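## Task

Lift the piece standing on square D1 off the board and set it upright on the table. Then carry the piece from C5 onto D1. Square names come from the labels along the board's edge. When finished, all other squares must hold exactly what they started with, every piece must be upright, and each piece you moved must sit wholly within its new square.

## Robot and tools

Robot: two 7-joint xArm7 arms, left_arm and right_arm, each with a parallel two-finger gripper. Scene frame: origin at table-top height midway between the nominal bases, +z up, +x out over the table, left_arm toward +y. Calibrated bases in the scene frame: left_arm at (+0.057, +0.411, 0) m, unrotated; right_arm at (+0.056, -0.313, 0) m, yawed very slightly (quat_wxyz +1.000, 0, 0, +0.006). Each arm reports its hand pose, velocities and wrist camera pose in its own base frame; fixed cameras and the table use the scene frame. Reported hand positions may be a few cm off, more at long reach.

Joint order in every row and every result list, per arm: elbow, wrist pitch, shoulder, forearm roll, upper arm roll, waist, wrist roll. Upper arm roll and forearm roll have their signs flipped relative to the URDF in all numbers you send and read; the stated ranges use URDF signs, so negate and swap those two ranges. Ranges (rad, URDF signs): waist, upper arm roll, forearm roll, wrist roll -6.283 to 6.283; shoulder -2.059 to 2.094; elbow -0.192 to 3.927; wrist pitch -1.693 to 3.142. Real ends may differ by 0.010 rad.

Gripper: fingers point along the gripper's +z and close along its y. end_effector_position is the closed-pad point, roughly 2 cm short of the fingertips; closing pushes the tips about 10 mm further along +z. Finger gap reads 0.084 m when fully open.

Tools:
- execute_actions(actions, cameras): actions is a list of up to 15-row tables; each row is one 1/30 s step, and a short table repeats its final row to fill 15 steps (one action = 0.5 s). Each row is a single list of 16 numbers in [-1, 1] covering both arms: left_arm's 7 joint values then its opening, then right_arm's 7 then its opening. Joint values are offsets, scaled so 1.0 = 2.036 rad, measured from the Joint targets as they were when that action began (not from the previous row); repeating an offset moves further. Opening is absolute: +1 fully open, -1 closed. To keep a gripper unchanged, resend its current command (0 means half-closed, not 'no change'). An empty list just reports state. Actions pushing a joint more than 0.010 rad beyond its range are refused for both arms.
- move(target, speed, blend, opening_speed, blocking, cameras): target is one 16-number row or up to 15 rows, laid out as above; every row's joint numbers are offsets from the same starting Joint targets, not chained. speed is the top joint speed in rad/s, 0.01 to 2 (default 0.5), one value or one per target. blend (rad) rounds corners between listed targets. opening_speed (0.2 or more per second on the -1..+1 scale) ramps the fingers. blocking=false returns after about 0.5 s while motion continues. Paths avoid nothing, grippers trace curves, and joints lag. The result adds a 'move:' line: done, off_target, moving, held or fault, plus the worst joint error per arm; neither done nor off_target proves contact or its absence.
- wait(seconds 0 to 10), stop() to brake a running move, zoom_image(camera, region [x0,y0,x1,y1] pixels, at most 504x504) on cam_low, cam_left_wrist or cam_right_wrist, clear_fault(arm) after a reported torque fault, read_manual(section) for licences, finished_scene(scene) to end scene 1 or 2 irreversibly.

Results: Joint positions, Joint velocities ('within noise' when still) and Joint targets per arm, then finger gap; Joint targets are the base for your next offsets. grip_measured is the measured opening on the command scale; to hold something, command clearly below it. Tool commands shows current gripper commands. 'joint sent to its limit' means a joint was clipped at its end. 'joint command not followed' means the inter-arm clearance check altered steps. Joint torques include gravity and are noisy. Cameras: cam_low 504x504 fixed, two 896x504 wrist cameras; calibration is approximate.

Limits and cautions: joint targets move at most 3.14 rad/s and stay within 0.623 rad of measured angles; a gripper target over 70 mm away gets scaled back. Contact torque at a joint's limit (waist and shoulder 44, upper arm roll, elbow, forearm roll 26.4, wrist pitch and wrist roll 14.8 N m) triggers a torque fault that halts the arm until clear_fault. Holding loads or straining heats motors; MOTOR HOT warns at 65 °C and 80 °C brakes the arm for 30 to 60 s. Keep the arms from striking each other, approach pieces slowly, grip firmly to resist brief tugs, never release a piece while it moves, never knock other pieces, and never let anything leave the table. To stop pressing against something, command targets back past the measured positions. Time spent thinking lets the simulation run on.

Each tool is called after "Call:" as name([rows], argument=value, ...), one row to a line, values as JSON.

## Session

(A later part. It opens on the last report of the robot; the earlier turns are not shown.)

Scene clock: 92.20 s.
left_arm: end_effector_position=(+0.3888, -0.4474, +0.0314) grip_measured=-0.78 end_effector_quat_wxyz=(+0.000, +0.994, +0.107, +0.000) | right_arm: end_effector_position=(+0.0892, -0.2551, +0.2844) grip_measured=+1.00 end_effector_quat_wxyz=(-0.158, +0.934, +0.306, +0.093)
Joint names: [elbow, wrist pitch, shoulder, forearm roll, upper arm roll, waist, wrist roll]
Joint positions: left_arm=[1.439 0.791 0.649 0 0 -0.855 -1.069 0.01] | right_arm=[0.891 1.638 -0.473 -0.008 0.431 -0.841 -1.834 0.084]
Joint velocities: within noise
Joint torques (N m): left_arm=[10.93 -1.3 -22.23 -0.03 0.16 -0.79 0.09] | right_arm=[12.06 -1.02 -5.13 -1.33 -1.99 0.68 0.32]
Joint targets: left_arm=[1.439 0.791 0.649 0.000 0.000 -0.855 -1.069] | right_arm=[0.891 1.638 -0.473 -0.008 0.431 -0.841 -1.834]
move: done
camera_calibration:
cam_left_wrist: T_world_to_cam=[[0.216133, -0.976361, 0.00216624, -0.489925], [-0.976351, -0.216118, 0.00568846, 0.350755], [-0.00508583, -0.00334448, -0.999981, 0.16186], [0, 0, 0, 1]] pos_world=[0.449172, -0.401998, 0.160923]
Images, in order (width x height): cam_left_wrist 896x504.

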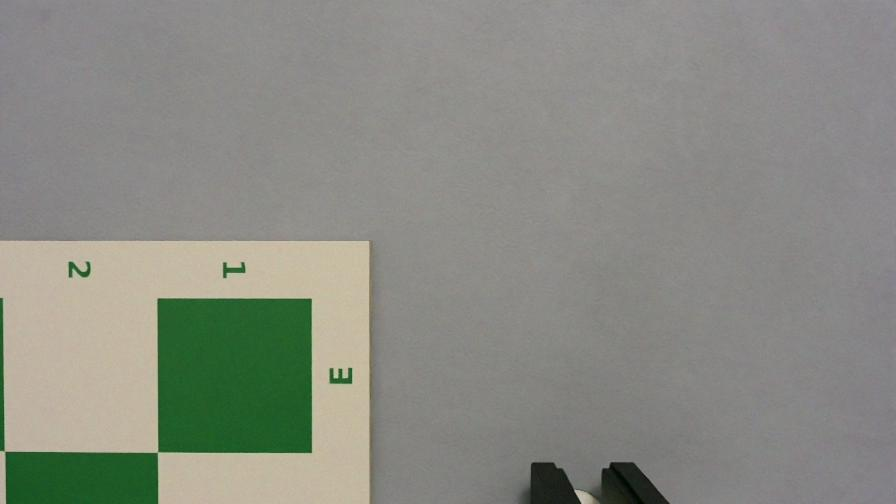

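Call:
move(target=[0.00008, 0.0009, -0.00082, 0, 0, 0, 0, -1.0, 0, 0, 0, 0, 0, 0, 0, 1], speed=0.02, cameras=["cam_left_wrist"])

Call:
zoom_image(camera="cam_left_wrist", region=[500, 424, 660, 504])

Scene clock: 93.63 s.
left_arm: end_effector_position=(+0.3887, -0.4473, +0.0321) grip_measured=-0.78 end_effector_quat_wxyz=(+0.000, +0.994, +0.107, +0.000) | right_arm: end_effector_position=(+0.0892, -0.2551, +0.2844) grip_measured=+1.00 end_effector_quat_wxyz=(-0.158, +0.934, +0.306, +0.093)
Joint names: [elbow, wrist pitch, shoulder, forearm roll, upper arm roll, waist, wrist roll]
Joint positions: left_arm=[1.439 0.792 0.647 0 0 -0.855 -1.069 0.01] | right_arm=[0.891 1.638 -0.473 -0.008 0.431 -0.841 -1.834 0.084]
Joint velocities: within noise
Joint torques (N m): left_arm=[16.93 -0.64 -37.83 0 0.35 -0.79 0.18] | right_arm=[12.16 -1 -5.15 -1.36 -2.08 0.45 0.32]
Joint targets: left_arm=[1.439 0.792 0.647 0.000 0.000 -0.855 -1.069] | right_arm=[0.891 1.638 -0.473 -0.008 0.431 -0.841 -1.834]
move: done
camera_calibration:
cam_left_wrist: T_world_to_cam=[[0.216134, -0.976362, 0.0017394, -0.489786], [-0.976349, -0.21612, 0.00591975, 0.350673], [-0.0054039, -0.00297772, -0.999981, 0.162846], [0, 0, 0, 1]] pos_world=[0.449119, -0.401936, 0.161619]
Images, in order (width x height): cam_left_wrist 896x504.

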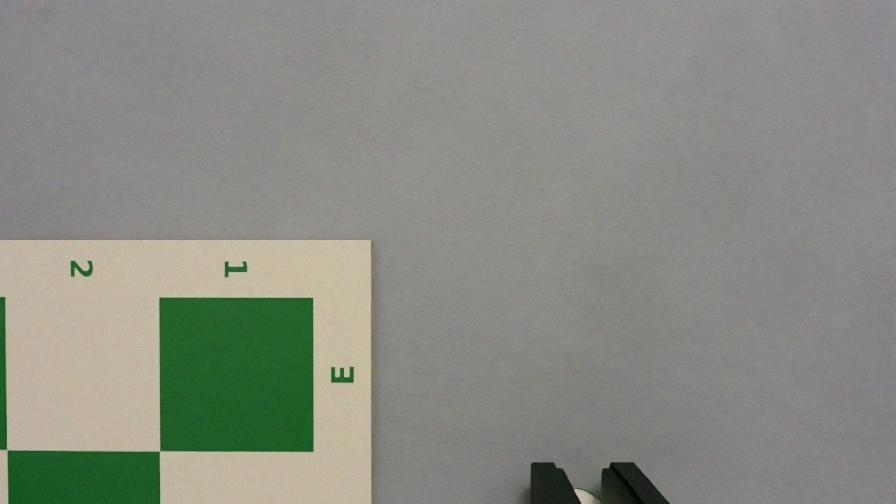

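Scaled by 3.150 from the camera's 896x504 image, which has a finer 1280x720 frame.

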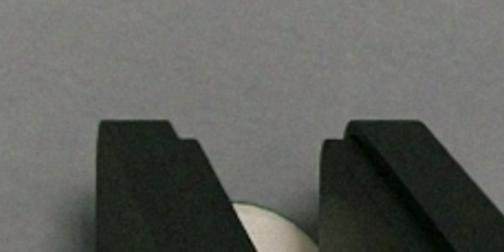

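Call:
move(target=[0, 0, 0, 0, 0, 0, 0, 0.0, 0, 0, 0, 0, 0, 0, 0, 1], opening_speed=0.5, cameras=["cam_left_wrist"])

Call:
zoom_image(camera="cam_left_wrist", region=[480, 404, 680, 504])

Scene clock: 96.97 s.
left_arm: end_effector_position=(+0.3887, -0.4473, +0.0322) grip_measured=-0.01 end_effector_quat_wxyz=(+0.000, +0.994, +0.107, +0.000) | right_arm: end_effector_position=(+0.0892, -0.2551, +0.2844) grip_measured=+1.00 end_effector_quat_wxyz=(-0.158, +0.934, +0.306, +0.093)
Joint names: [elbow, wrist pitch, shoulder, forearm roll, upper arm roll, waist, wrist roll]
Joint positions: left_arm=[1.439 0.792 0.647 0 0 -0.855 -1.069 0.044] | right_arm=[0.891 1.638 -0.473 -0.008 0.431 -0.841 -1.834 0.084]
Joint velocities: within noise
Joint torques (N m): left_arm=[18.45 -1.51 -37.31 0 0.21 -1.31 0.03] | right_arm=[12.09 -1.02 -5.19 -1.32 -2.13 0.65 0.31]
Joint targets: left_arm=[1.439 0.792 0.647 0.000 0.000 -0.855 -1.069] | right_arm=[0.891 1.638 -0.473 -0.008 0.431 -0.841 -1.834]
move: done
camera_calibration:
cam_left_wrist: T_world_to_cam=[[0.216134, -0.976362, 0.0019954, -0.489872], [-0.97635, -0.216119, 0.00578066, 0.35072], [-0.00521277, -0.0031976, -0.999981, 0.162801], [0, 0, 0, 1]] pos_world=[0.449151, -0.401974, 0.161748]
Images, in order (width x height): cam_left_wrist 896x504.

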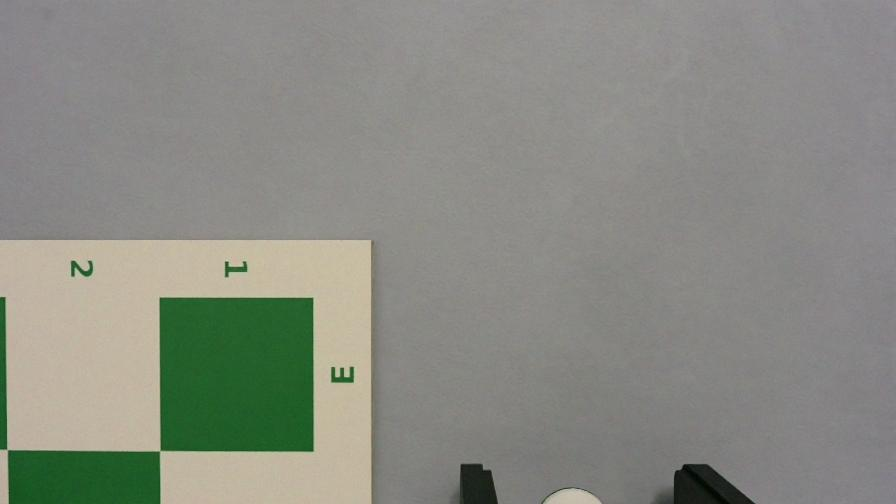

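Scaled by 2.520 from the camera's 896x504 image, which has a finer 1280x720 frame.

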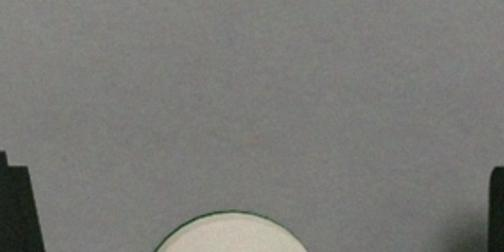

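Call:
move(target=[0.0375, 0.11654, -0.07903, 0, 0, 0, 0, 0.0, 0, 0, 0, 0, 0, 0, 0, 1], speed=0.25, cameras=["cam_left_wrist"])

Scene clock: 103.23 s.
left_arm: end_effector_position=(+0.3887, -0.4473, +0.1398) grip_measured=-0.01 end_effector_quat_wxyz=(+0.000, +0.994, +0.107, +0.000) | right_arm: end_effector_position=(+0.0892, -0.2551, +0.2844) grip_measured=+1.00 end_effector_quat_wxyz=(-0.158, +0.934, +0.306, +0.093)
Joint names: [elbow, wrist pitch, shoulder, forearm roll, upper arm roll, waist, wrist roll]
Joint positions: left_arm=[1.515 1.03 0.486 0 0 -0.855 -1.069 0.044] | right_arm=[0.891 1.638 -0.473 -0.008 0.431 -0.841 -1.834 0.084]
Joint velocities: within noise
Joint torques (N m): left_arm=[20.99 -1.06 -37.85 -0.11 0.16 -0.54 0.01] | right_arm=[12.16 -1.04 -5.16 -1.26 -2 0.64 0.2]
Joint targets: left_arm=[1.515 1.030 0.486 0.000 0.000 -0.855 -1.069] | right_arm=[0.891 1.638 -0.473 -0.008 0.431 -0.841 -1.834]
move: done
camera_calibration:
cam_left_wrist: T_world_to_cam=[[0.216169, -0.976354, 0.00187941, -0.490068], [-0.976342, -0.216156, 0.00577723, 0.350093], [-0.00523437, -0.00308381, -0.999982, 0.27048], [0, 0, 0, 1]] pos_world=[0.449163, -0.401971, 0.269373]
Images, in order (width x height): cam_left_wrist 896x504.

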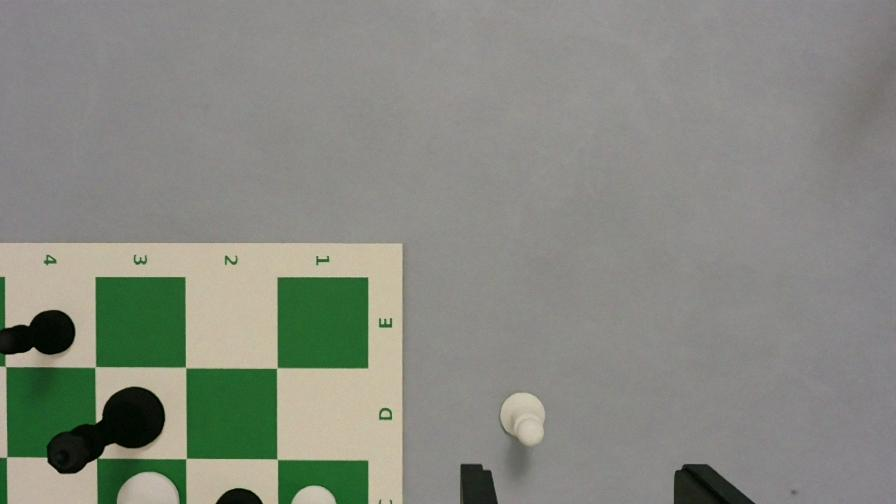

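Call:
move(target=[-0.42676, -0.09665, -0.33011, 0, 0, 0.09835, 0.09833, 0.0, 0, 0, 0, 0, 0, 0, 0, 1], speed=0.6, cameras=["cam_left_wrist"])

Call:
zoom_image(camera="cam_left_wrist", region=[440, 344, 600, 504])

Call:
zoom_image(camera="cam_left_wrist", region=[430, 180, 740, 490])

Scene clock: 105.87 s.
left_arm: end_effector_position=(+0.3004, -0.2308, +0.1399) grip_measured=-0.01 end_effector_quat_wxyz=(+0.000, +0.994, +0.107, +0.000) | right_arm: end_effector_position=(+0.0892, -0.2551, +0.2844) grip_measured=+1.00 end_effector_quat_wxyz=(-0.158, +0.934, +0.306, +0.093)
Joint names: [elbow, wrist pitch, shoulder, forearm roll, upper arm roll, waist, wrist roll]
Joint positions: left_arm=[0.647 0.833 -0.186 0 0 -0.655 -0.869 0.044] | right_arm=[0.891 1.638 -0.473 -0.008 0.431 -0.841 -1.834 0.084]
Joint velocities: within noise
Joint torques (N m): left_arm=[18.11 -1.71 -18.95 0.24 0.39 2.47 0.26] | right_arm=[12.13 -0.95 -5.08 -1.28 -2.06 0.42 0.24]
Joint targets: left_arm=[0.647 0.833 -0.186 0.000 0.000 -0.655 -0.869] | right_arm=[0.891 1.638 -0.473 -0.008 0.431 -0.841 -1.834]
move: done
camera_calibration:
cam_left_wrist: T_world_to_cam=[[0.216134, -0.976362, 0.00191036, -0.25957], [-0.97635, -0.21612, 0.0057696, 0.310662], [-0.00522035, -0.00311218, -0.999982, 0.270768], [0, 0, 0, 1]] pos_world=[0.36083, -0.185452, 0.269466]
Images, in order (width x height): cam_left_wrist 896x504.

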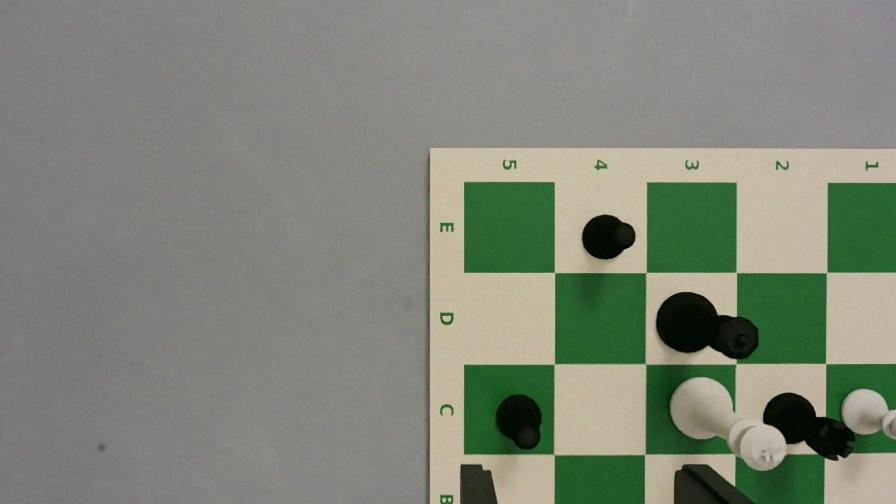

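Scaled by 3.150 from the camera's 896x504 image, which has a finer 1280x720 frame.

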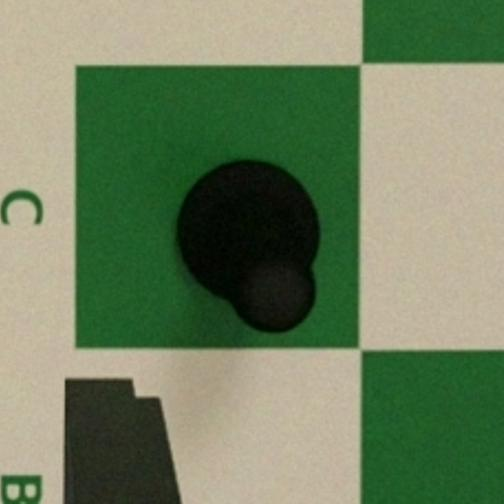

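Scaled by 1.626 from the camera's 896x504 image, which has a finer 1280x720 frame.

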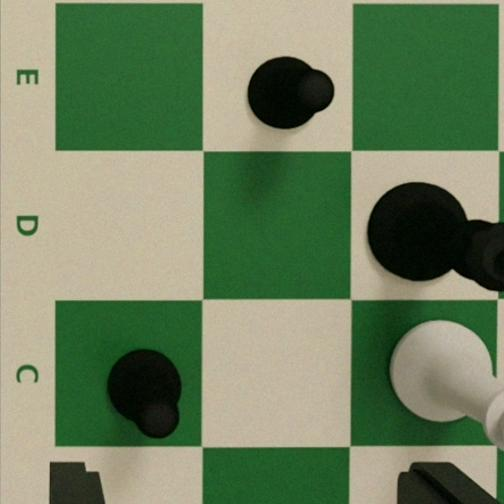

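Call:
move(target=[-0.03212, -0.0908, 0.05868, 0, 0, 0.00091, 0.00091, 0.0, 0, 0, 0, 0, 0, 0, 0, 1], speed=0.3, cameras=["cam_left_wrist"])

Call:
zoom_image(camera="cam_left_wrist", region=[440, 344, 600, 504])

Scene clock: 112.10 s.
left_arm: end_effector_position=(+0.2996, -0.2293, +0.0850) grip_measured=-0.01 end_effector_quat_wxyz=(+0.000, +0.994, +0.107, +0.000) | right_arm: end_effector_position=(+0.0892, -0.2551, +0.2844) grip_measured=+1.00 end_effector_quat_wxyz=(-0.158, +0.934, +0.306, +0.093)
Joint names: [elbow, wrist pitch, shoulder, forearm roll, upper arm roll, waist, wrist roll]
Joint positions: left_arm=[0.581 0.648 -0.066 0 0 -0.653 -0.867 0.044] | right_arm=[0.891 1.638 -0.473 -0.008 0.431 -0.841 -1.834 0.084]
Joint velocities: within noise
Joint torques (N m): left_arm=[16.26 -1.68 -17.15 0.15 0.14 2.71 0.3] | right_arm=[12.12 -1.04 -5.12 -1.3 -2.07 0.66 0.3]
Joint targets: left_arm=[0.581 0.648 -0.066 0.000 0.000 -0.653 -0.867] | right_arm=[0.891 1.638 -0.473 -0.008 0.431 -0.841 -1.834]
move: done
camera_calibration:
cam_left_wrist: T_world_to_cam=[[0.216121, -0.976365, 0.00198603, -0.257847], [-0.976353, -0.216106, 0.00577488, 0.310521], [-0.0052092, -0.00318713, -0.999981, 0.215766], [0, 0, 0, 1]] pos_world=[0.360028, -0.183959, 0.214481]
Images, in order (width x height): cam_left_wrist 896x504.

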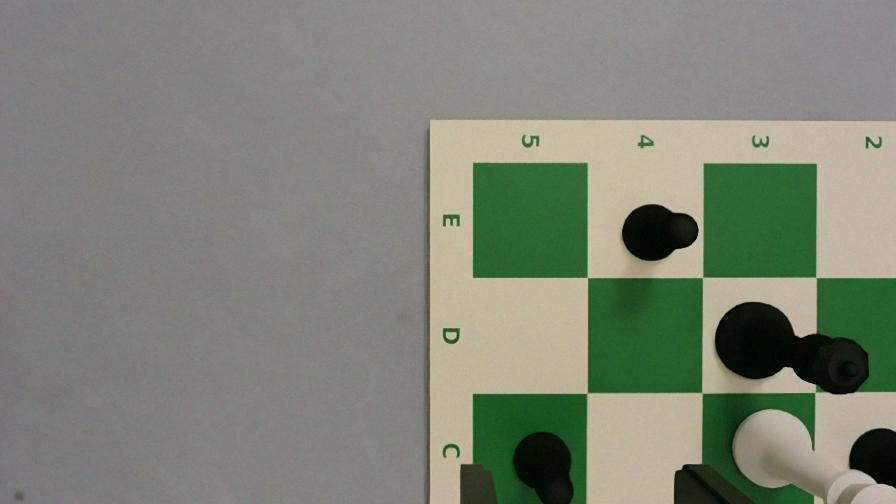

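Scaled by 3.150 from the camera's 896x504 image, which has a finer 1280x720 frame.

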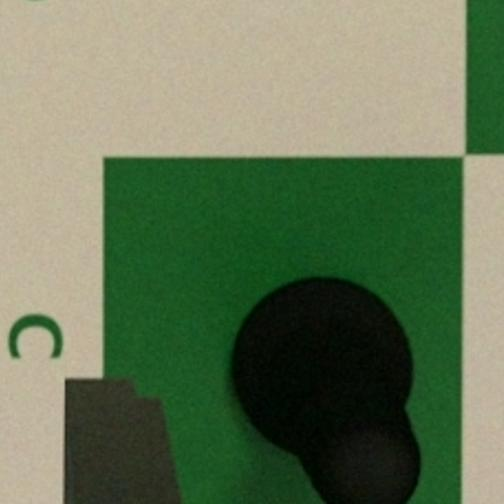

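Call:
move(target=[-0.01253, -0.08111, 0.06858, 0, 0, 0, 0, 0.0, 0, 0, 0, 0, 0, 0, 0, 1], speed=0.15, cameras=["cam_left_wrist"])

Call:
move(target=[0, 0, 0, 0, 0, 0, 0, -1.0, 0, 0, 0, 0, 0, 0, 0, 1], opening_speed=0.6, cameras=["cam_left_wrist"])

Call:
zoom_image(camera="cam_left_wrist", region=[500, 424, 660, 504])

Scene clock: 115.10 s.
left_arm: end_effector_position=(+0.2996, -0.2293, +0.0365) grip_measured=-0.01 end_effector_quat_wxyz=(+0.000, +0.994, +0.107, +0.000) | right_arm: end_effector_position=(+0.0892, -0.2551, +0.2844) grip_measured=+1.00 end_effector_quat_wxyz=(-0.158, +0.934, +0.306, +0.093)
Joint names: [elbow, wrist pitch, shoulder, forearm roll, upper arm roll, waist, wrist roll]
Joint positions: left_arm=[0.556 0.483 0.073 0 0 -0.653 -0.867 0.044] | right_arm=[0.891 1.638 -0.473 -0.008 0.431 -0.841 -1.834 0.084]
Joint velocities: within noise
Joint torques (N m): left_arm=[14.28 -1.8 -18.73 0.18 0 2.29 0.3] | right_arm=[12.03 -1.06 -5.06 -1.32 -1.91 0.64 0.25]
Joint targets: left_arm=[0.556 0.483 0.073 0.000 0.000 -0.653 -0.867] | right_arm=[0.891 1.638 -0.473 -0.008 0.431 -0.841 -1.834]
move: done
camera_calibration:
cam_left_wrist: T_world_to_cam=[[0.216097, -0.97637, 0.00201345, -0.257743], [-0.976358, -0.216082, 0.0058272, 0.310785], [-0.00525443, -0.00322509, -0.999981, 0.167265], [0, 0, 0, 1]] pos_world=[0.360013, -0.183958, 0.16597]
Images, in order (width x height): cam_left_wrist 896x504.

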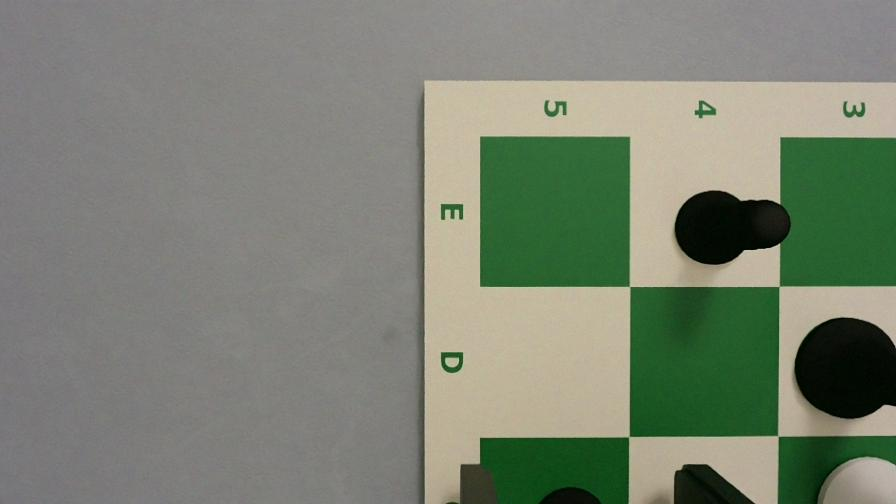

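Scene clock: 116.97 s.
left_arm: end_effector_position=(+0.2996, -0.2293, +0.0364) grip_measured=-0.78 end_effector_quat_wxyz=(+0.000, +0.994, +0.107, +0.000) | right_arm: end_effector_position=(+0.0892, -0.2551, +0.2844) grip_measured=+1.00 end_effector_quat_wxyz=(-0.158, +0.934, +0.306, +0.093)
Joint names: [elbow, wrist pitch, shoulder, forearm roll, upper arm roll, waist, wrist roll]
Joint positions: left_arm=[0.556 0.483 0.073 0 0 -0.653 -0.867 0.01] | right_arm=[0.891 1.638 -0.473 -0.008 0.431 -0.841 -1.834 0.084]
Joint velocities: within noise
Joint torques (N m): left_arm=[14.73 -1.39 -19.16 0.2 0.11 2.31 0.15] | right_arm=[12.17 -1.03 -5.16 -1.28 -2.11 0.51 0.3]
Joint targets: left_arm=[0.556 0.483 0.073 0.000 0.000 -0.653 -0.867] | right_arm=[0.891 1.638 -0.473 -0.008 0.431 -0.841 -1.834]
move: done
camera_calibration:
cam_left_wrist: T_world_to_cam=[[0.216097, -0.97637, 0.00198925, -0.257735], [-0.976358, -0.216082, 0.0058475, 0.310778], [-0.00527949, -0.00320585, -0.999981, 0.167261], [0, 0, 0, 1]] pos_world=[0.360009, -0.183955, 0.165953]
Images, in order (width x height): cam_left_wrist 896x504.

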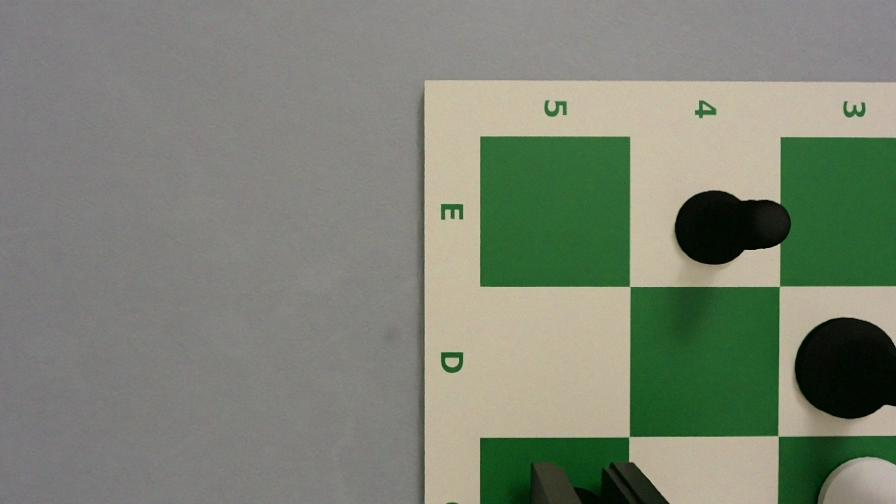

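Scaled by 3.150 from the camera's 896x504 image, which has a finer 1280x720 frame.

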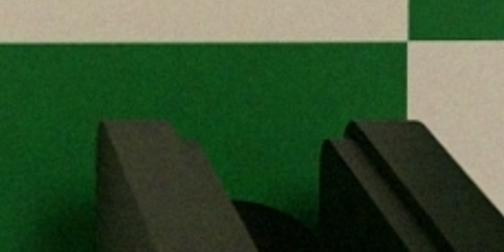

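Call:
move([
  [0.04212, 0.17192, -0.1298, 0, 0, 0, 0, -1.0, 0, 0, 0, 0, 0, 0, 0, 1],
  [0.3069, 0.21561, 0.09129, 0, 0, -0.06039, -0.06039, -1.0, 0, 0, 0, 0, 0, 0, 0, 1],
  [0.28182, 0.14726, 0.13456, 0, 0, -0.06039, -0.06039, -1.0, 0, 0, 0, 0, 0, 0, 0, 1],
], speed=[0.25, 0.45, 0.2], blend=[0.04, 0.03, 0], cameras=["cam_left_wrist"])

Call:
zoom_image(camera="cam_left_wrist", region=[440, 344, 600, 504])

Call:
zoom_image(camera="cam_left_wrist", region=[500, 424, 660, 504])

Scene clock: 125.33 s.
left_arm: end_effector_position=(+0.3720, -0.3653, +0.0849) grip_measured=-0.78 end_effector_quat_wxyz=(+0.000, +0.994, +0.107, +0.000) | right_arm: end_effector_position=(+0.0892, -0.2551, +0.2844) grip_measured=+1.00 end_effector_quat_wxyz=(-0.158, +0.934, +0.306, +0.093)
Joint names: [elbow, wrist pitch, shoulder, forearm roll, upper arm roll, waist, wrist roll]
Joint positions: left_arm=[1.129 0.783 0.347 0 0 -0.776 -0.99 0.01] | right_arm=[0.891 1.638 -0.473 -0.008 0.431 -0.841 -1.834 0.084]
Joint velocities: within noise
Joint torques (N m): left_arm=[17.45 -1.59 -29.29 0.15 -0.58 -2.77 -0.05] | right_arm=[12.18 -1.07 -5.08 -1.35 -2.1 0.43 0.27]
Joint targets: left_arm=[1.129 0.783 0.347 0.000 0.000 -0.776 -0.990] | right_arm=[0.891 1.638 -0.473 -0.008 0.431 -0.841 -1.834]
move: done
camera_calibration:
cam_left_wrist: T_world_to_cam=[[0.216164, -0.976355, 0.00200101, -0.406246], [-0.976343, -0.21615, 0.00576102, 0.351822], [-0.00519228, -0.003199, -0.999981, 0.215626], [0, 0, 0, 1]] pos_world=[0.432434, -0.319904, 0.214408]
Images, in order (width x height): cam_left_wrist 896x504.

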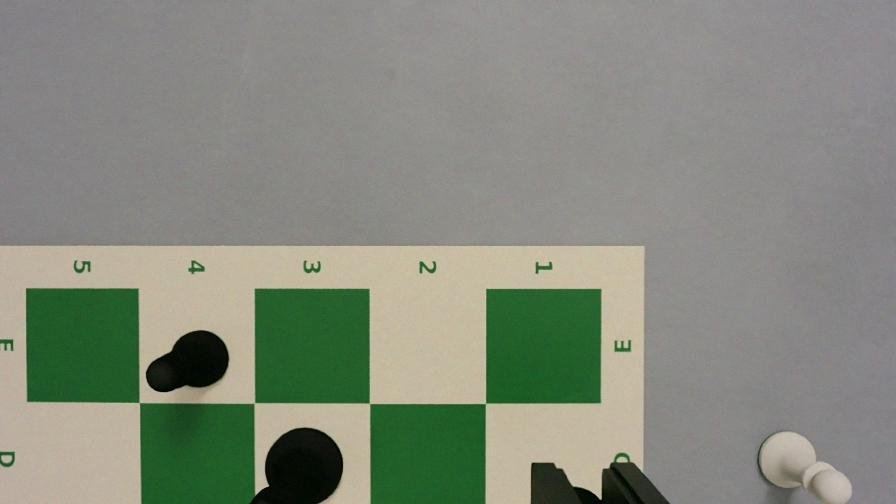

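Scaled by 3.150 from the camera's 896x504 image, which has a finer 1280x720 frame.

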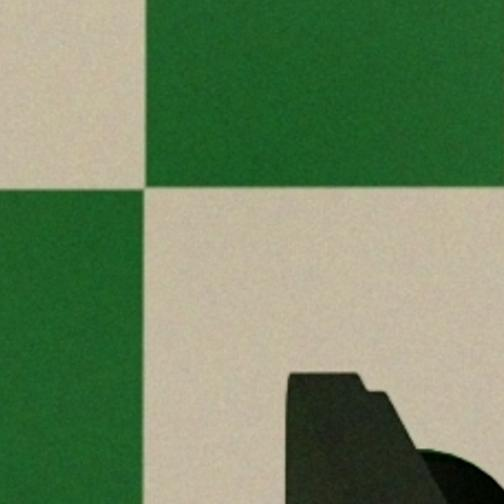

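Scaled by 3.150 from the camera's 896x504 image, which has a finer 1280x720 frame.

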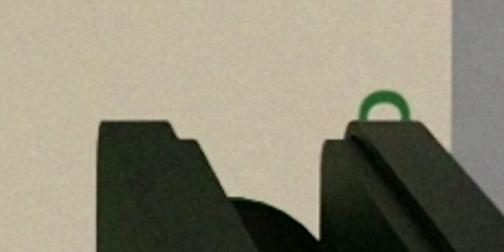

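Call:
move(target=[-0.01011, -0.05483, 0.04472, 0, 0, 0, 0, -1.0, 0, 0, 0, 0, 0, 0, 0, 1], speed=0.12, cameras=["cam_left_wrist"])

Call:
zoom_image(camera="cam_left_wrist", region=[480, 404, 680, 504])

Scene clock: 128.83 s.
left_arm: end_effector_position=(+0.3720, -0.3653, +0.0384) grip_measured=-0.78 end_effector_quat_wxyz=(+0.000, +0.994, +0.107, +0.000) | right_arm: end_effector_position=(+0.0892, -0.2551, +0.2844) grip_measured=+1.00 end_effector_quat_wxyz=(-0.158, +0.934, +0.306, +0.093)
Joint names: [elbow, wrist pitch, shoulder, forearm roll, upper arm roll, waist, wrist roll]
Joint positions: left_arm=[1.109 0.671 0.438 0 0 -0.776 -0.99 0.01] | right_arm=[0.891 1.638 -0.473 -0.008 0.431 -0.841 -1.834 0.084]
Joint velocities: within noise
Joint torques (N m): left_arm=[16.54 -1.75 -30.34 0.2 0.09 -2.05 0.18] | right_arm=[12.13 -1.03 -5.04 -1.3 -1.93 0.4 0.36]
Joint targets: left_arm=[1.109 0.671 0.438 0.000 0.000 -0.776 -0.990] | right_arm=[0.891 1.638 -0.473 -0.008 0.431 -0.841 -1.834]
move: done
camera_calibration:
cam_left_wrist: T_world_to_cam=[[0.216138, -0.976361, 0.00201332, -0.406143], [-0.976349, -0.216123, 0.00579415, 0.352086], [-0.00522206, -0.00321803, -0.999981, 0.169171], [0, 0, 0, 1]] pos_world=[0.432425, -0.319903, 0.167946]
Images, in order (width x height): cam_left_wrist 896x504.

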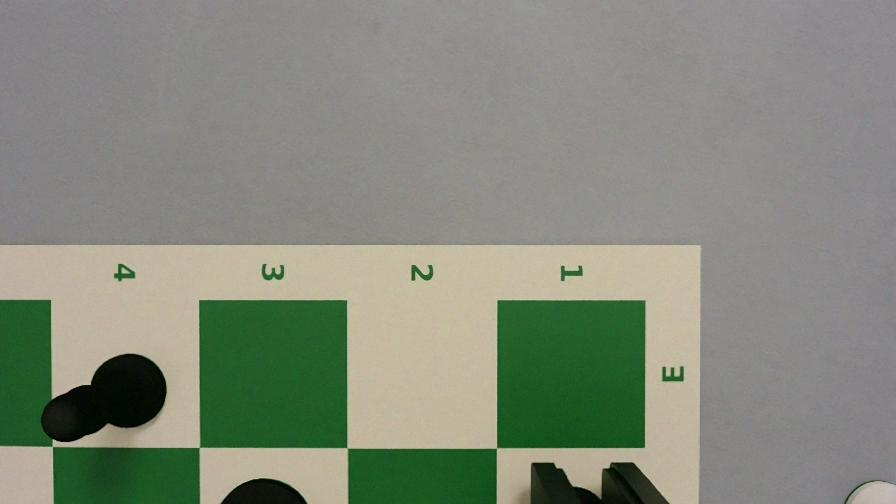

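Scaled by 2.520 from the camera's 896x504 image, which has a finer 1280x720 frame.

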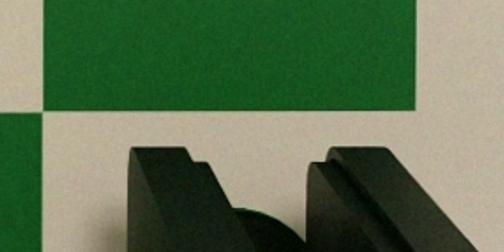

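Call:
move(target=[-0.0001, -0.00114, 0.00104, 0, 0, 0, 0, -1.0, 0, 0, 0, 0, 0, 0, 0, 1], speed=0.02, cameras=[])

Call:
move(target=[-0.00004, -0.00046, 0.00042, 0, 0, 0, 0, -1.0, 0, 0, 0, 0, 0, 0, 0, 1], speed=0.02, cameras=[])

Scene clock: 130.70 s.
left_arm: end_effector_position=(+0.3720, -0.3653, +0.0374) grip_measured=-0.78 end_effector_quat_wxyz=(+0.000, +0.994, +0.107, +0.000) | right_arm: end_effector_position=(+0.0892, -0.2551, +0.2844) grip_measured=+1.00 end_effector_quat_wxyz=(-0.158, +0.934, +0.306, +0.093)
Joint names: [elbow, wrist pitch, shoulder, forearm roll, upper arm roll, waist, wrist roll]
Joint positions: left_arm=[1.109 0.669 0.44 0 0 -0.776 -0.99 0.01] | right_arm=[0.891 1.638 -0.473 -0.008 0.431 -0.841 -1.834 0.084]
Joint velocities: within noise
Joint torques (N m): left_arm=[16.53 -1.59 -29.99 0.25 0.16 -1.92 0.17] | right_arm=[12.1 -1.01 -4.98 -1.3 -2.04 0.51 0.29]
Joint targets: left_arm=[1.109 0.669 0.440 0.000 0.000 -0.776 -0.990] | right_arm=[0.891 1.638 -0.473 -0.008 0.431 -0.841 -1.834]
move: done
No camera images: "cameras" was empty.

Scene clock: 131.40 s.
left_arm: end_effector_position=(+0.3720, -0.3653, +0.0370) grip_measured=-0.78 end_effector_quat_wxyz=(+0.000, +0.994, +0.107, +0.000) | right_arm: end_effector_position=(+0.0892, -0.2551, +0.2844) grip_measured=+1.00 end_effector_quat_wxyz=(-0.158, +0.934, +0.306, +0.093)
Joint names: [elbow, wrist pitch, shoulder, forearm roll, upper arm roll, waist, wrist roll]
Joint positions: left_arm=[1.109 0.668 0.441 0 0 -0.776 -0.99 0.01] | right_arm=[0.891 1.638 -0.473 -0.008 0.431 -0.841 -1.834 0.084]
Joint velocities: within noise
Joint torques (N m): left_arm=[16.17 -1.49 -29.76 0.28 0.17 -2.07 0.28] | right_arm=[12.12 -1.02 -5.14 -1.38 -2.09 0.5 0.27]
Joint targets: left_arm=[1.109 0.668 0.441 0.000 0.000 -0.776 -0.990] | right_arm=[0.891 1.638 -0.473 -0.008 0.431 -0.841 -1.834]
move: done
No camera images: "cameras" was empty.

Call:
move(target=[-0.00004, -0.00046, 0.00042, 0, 0, 0, 0, -1.0, 0, 0, 0, 0, 0, 0, 0, 1], speed=0.02, cameras=["cam_left_wrist"])

Call:
zoom_image(camera="cam_left_wrist", region=[480, 404, 680, 504])

Scene clock: 132.83 s.
left_arm: end_effector_position=(+0.3720, -0.3653, +0.0366) grip_measured=-0.78 end_effector_quat_wxyz=(+0.000, +0.994, +0.107, +0.000) | right_arm: end_effector_position=(+0.0892, -0.2551, +0.2844) grip_measured=+1.00 end_effector_quat_wxyz=(-0.158, +0.934, +0.306, +0.093)
Joint names: [elbow, wrist pitch, shoulder, forearm roll, upper arm roll, waist, wrist roll]
Joint positions: left_arm=[1.108 0.667 0.442 0 0 -0.776 -0.99 0.01] | right_arm=[0.891 1.638 -0.473 -0.008 0.431 -0.841 -1.834 0.084]
Joint velocities: within noise
Joint torques (N m): left_arm=[13.43 -1.42 -24.35 0.09 0.01 -1.96 0.15] | right_arm=[12.12 -1.04 -5.04 -1.23 -2.01 0.4 0.33]
Joint targets: left_arm=[1.108 0.667 0.442 0.000 0.000 -0.776 -0.990] | right_arm=[0.891 1.638 -0.473 -0.008 0.431 -0.841 -1.834]
move: done
camera_calibration:
cam_left_wrist: T_world_to_cam=[[0.216136, -0.976361, 0.00207021, -0.406163], [-0.97635, -0.216121, 0.00575948, 0.352112], [-0.00517592, -0.00326608, -0.999981, 0.167352], [0, 0, 0, 1]] pos_world=[0.432437, -0.319916, 0.166162]
Images, in order (width x height): cam_left_wrist 896x504.

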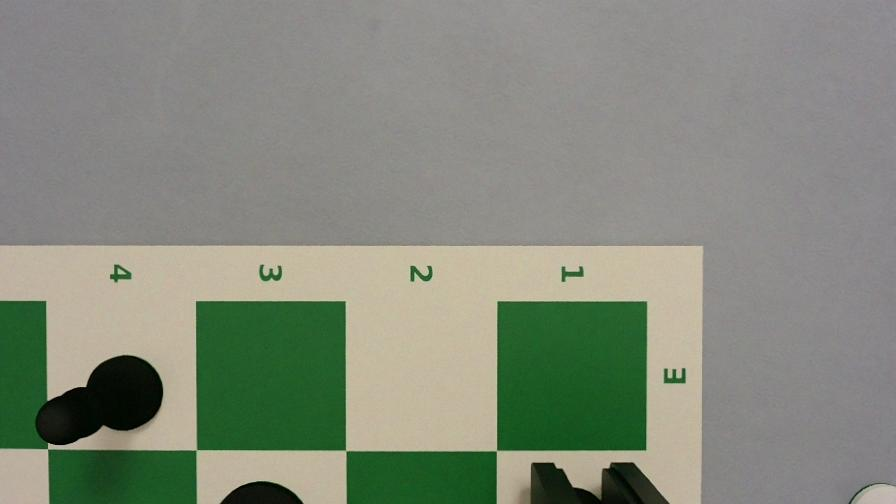

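Scaled by 2.520 from the camera's 896x504 image, which has a finer 1280x720 frame.

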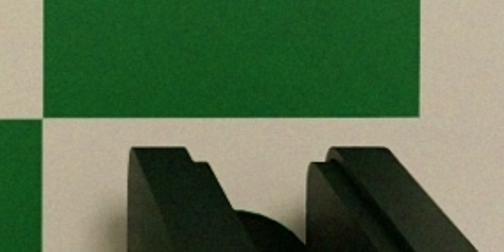

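Call:
move(target=[0.00003, 0.0004, -0.00037, 0, 0, 0, 0, -1.0, 0, 0, 0, 0, 0, 0, 0, 1], speed=0.02, cameras=[])

Call:
move(target=[0, 0, 0, 0, 0, 0, 0, 0.0, 0, 0, 0, 0, 0, 0, 0, 1], opening_speed=0.5, cameras=["cam_left_wrist"])

Call:
zoom_image(camera="cam_left_wrist", region=[480, 404, 680, 504])

Scene clock: 134.43 s.
left_arm: end_effector_position=(+0.3720, -0.3652, +0.0369) grip_measured=-0.78 end_effector_quat_wxyz=(+0.000, +0.994, +0.107, +0.000) | right_arm: end_effector_position=(+0.0892, -0.2551, +0.2844) grip_measured=+1.00 end_effector_quat_wxyz=(-0.158, +0.934, +0.306, +0.093)
Joint names: [elbow, wrist pitch, shoulder, forearm roll, upper arm roll, waist, wrist roll]
Joint positions: left_arm=[1.108 0.668 0.441 0 0 -0.776 -0.99 0.01] | right_arm=[0.891 1.638 -0.473 -0.008 0.431 -0.841 -1.834 0.084]
Joint velocities: within noise
Joint torques (N m): left_arm=[15.79 -0.72 -31.62 0.29 0.25 -1.89 -0.06] | right_arm=[12.16 -1.02 -5.1 -1.31 -2.04 0.38 0.28]
Joint targets: left_arm=[1.109 0.668 0.441 0.000 0.000 -0.776 -0.990] | right_arm=[0.891 1.638 -0.473 -0.008 0.431 -0.841 -1.834]
move: done
No camera images: "cameras" was empty.

Scene clock: 136.67 s.
left_arm: end_effector_position=(+0.3720, -0.3653, +0.0369) grip_measured=-0.01 end_effector_quat_wxyz=(+0.000, +0.994, +0.107, +0.000) | right_arm: end_effector_position=(+0.0892, -0.2551, +0.2844) grip_measured=+1.00 end_effector_quat_wxyz=(-0.158, +0.934, +0.306, +0.093)
Joint names: [elbow, wrist pitch, shoulder, forearm roll, upper arm roll, waist, wrist roll]
Joint positions: left_arm=[1.109 0.668 0.441 0 0 -0.776 -0.99 0.044] | right_arm=[0.891 1.638 -0.473 -0.008 0.431 -0.841 -1.834 0.084]
Joint velocities: within noise
Joint torques (N m): left_arm=[17.77 -1.43 -32.98 0.05 0.05 -1.66 0.17] | right_arm=[12.22 -1.02 -5.01 -1.31 -2.02 0.33 0.3]
Joint targets: left_arm=[1.109 0.668 0.441 0.000 0.000 -0.776 -0.990] | right_arm=[0.891 1.638 -0.473 -0.008 0.431 -0.841 -1.834]
move: done
camera_calibration:
cam_left_wrist: T_world_to_cam=[[0.216136, -0.976361, 0.00197263, -0.406128], [-0.976349, -0.216122, 0.00582267, 0.352086], [-0.0052587, -0.00318446, -0.999981, 0.16772], [0, 0, 0, 1]] pos_world=[0.43242, -0.3199, 0.166468]
Images, in order (width x height): cam_left_wrist 896x504.

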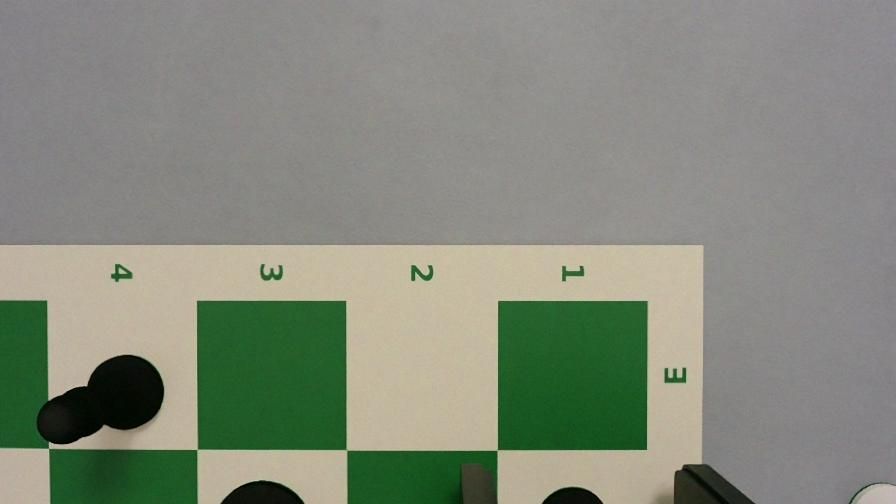

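Scaled by 2.520 from the camera's 896x504 image, which has a finer 1280x720 frame.

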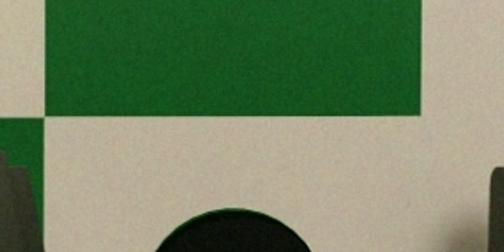

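Call:
move(target=[0.03534, 0.12484, -0.0895, 0, 0, 0, 0, 0.0, 0, 0, 0, 0, 0, 0, 0, 1], speed=0.25, cameras=["cam_left_wrist"])

Call:
zoom_image(camera="cam_left_wrist", region=[440, 344, 600, 504])

Scene clock: 139.30 s.
left_arm: end_effector_position=(+0.3720, -0.3653, +0.1399) grip_measured=-0.01 end_effector_quat_wxyz=(+0.000, +0.994, +0.107, +0.000) | right_arm: end_effector_position=(+0.0892, -0.2551, +0.2844) grip_measured=+1.00 end_effector_quat_wxyz=(-0.158, +0.934, +0.306, +0.093)
Joint names: [elbow, wrist pitch, shoulder, forearm roll, upper arm roll, waist, wrist roll]
Joint positions: left_arm=[1.18 0.922 0.259 0 0 -0.776 -0.99 0.044] | right_arm=[0.891 1.638 -0.473 -0.008 0.431 -0.841 -1.834 0.084]
Joint velocities: within noise
Joint torques (N m): left_arm=[20.29 -1.06 -31.49 0.21 0.04 -1.31 0.14] | right_arm=[12.13 -1.08 -4.91 -1.27 -2.12 0.24 0.28]
Joint targets: left_arm=[1.180 0.922 0.259 0.000 0.000 -0.776 -0.990] | right_arm=[0.891 1.638 -0.473 -0.008 0.431 -0.841 -1.834]
move: done
camera_calibration:
cam_left_wrist: T_world_to_cam=[[0.216175, -0.976353, 0.00188652, -0.406321], [-0.976341, -0.216161, 0.00579239, 0.351493], [-0.00524762, -0.00309406, -0.999981, 0.270671], [0, 0, 0, 1]] pos_world=[0.432433, -0.319896, 0.269396]
Images, in order (width x height): cam_left_wrist 896x504.

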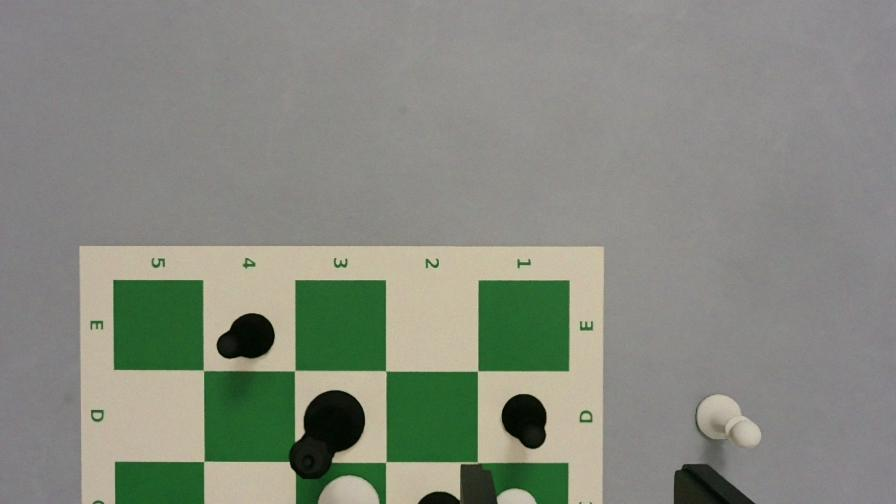

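Scaled by 3.150 from the camera's 896x504 image, which has a finer 1280x720 frame.

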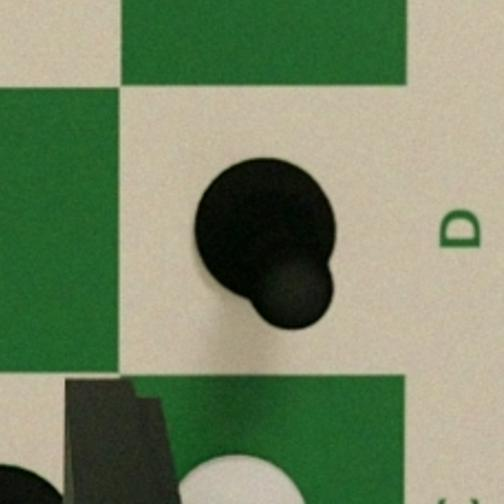

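Call:
finished_scene(scene=1)

The scene is finished: the task was done.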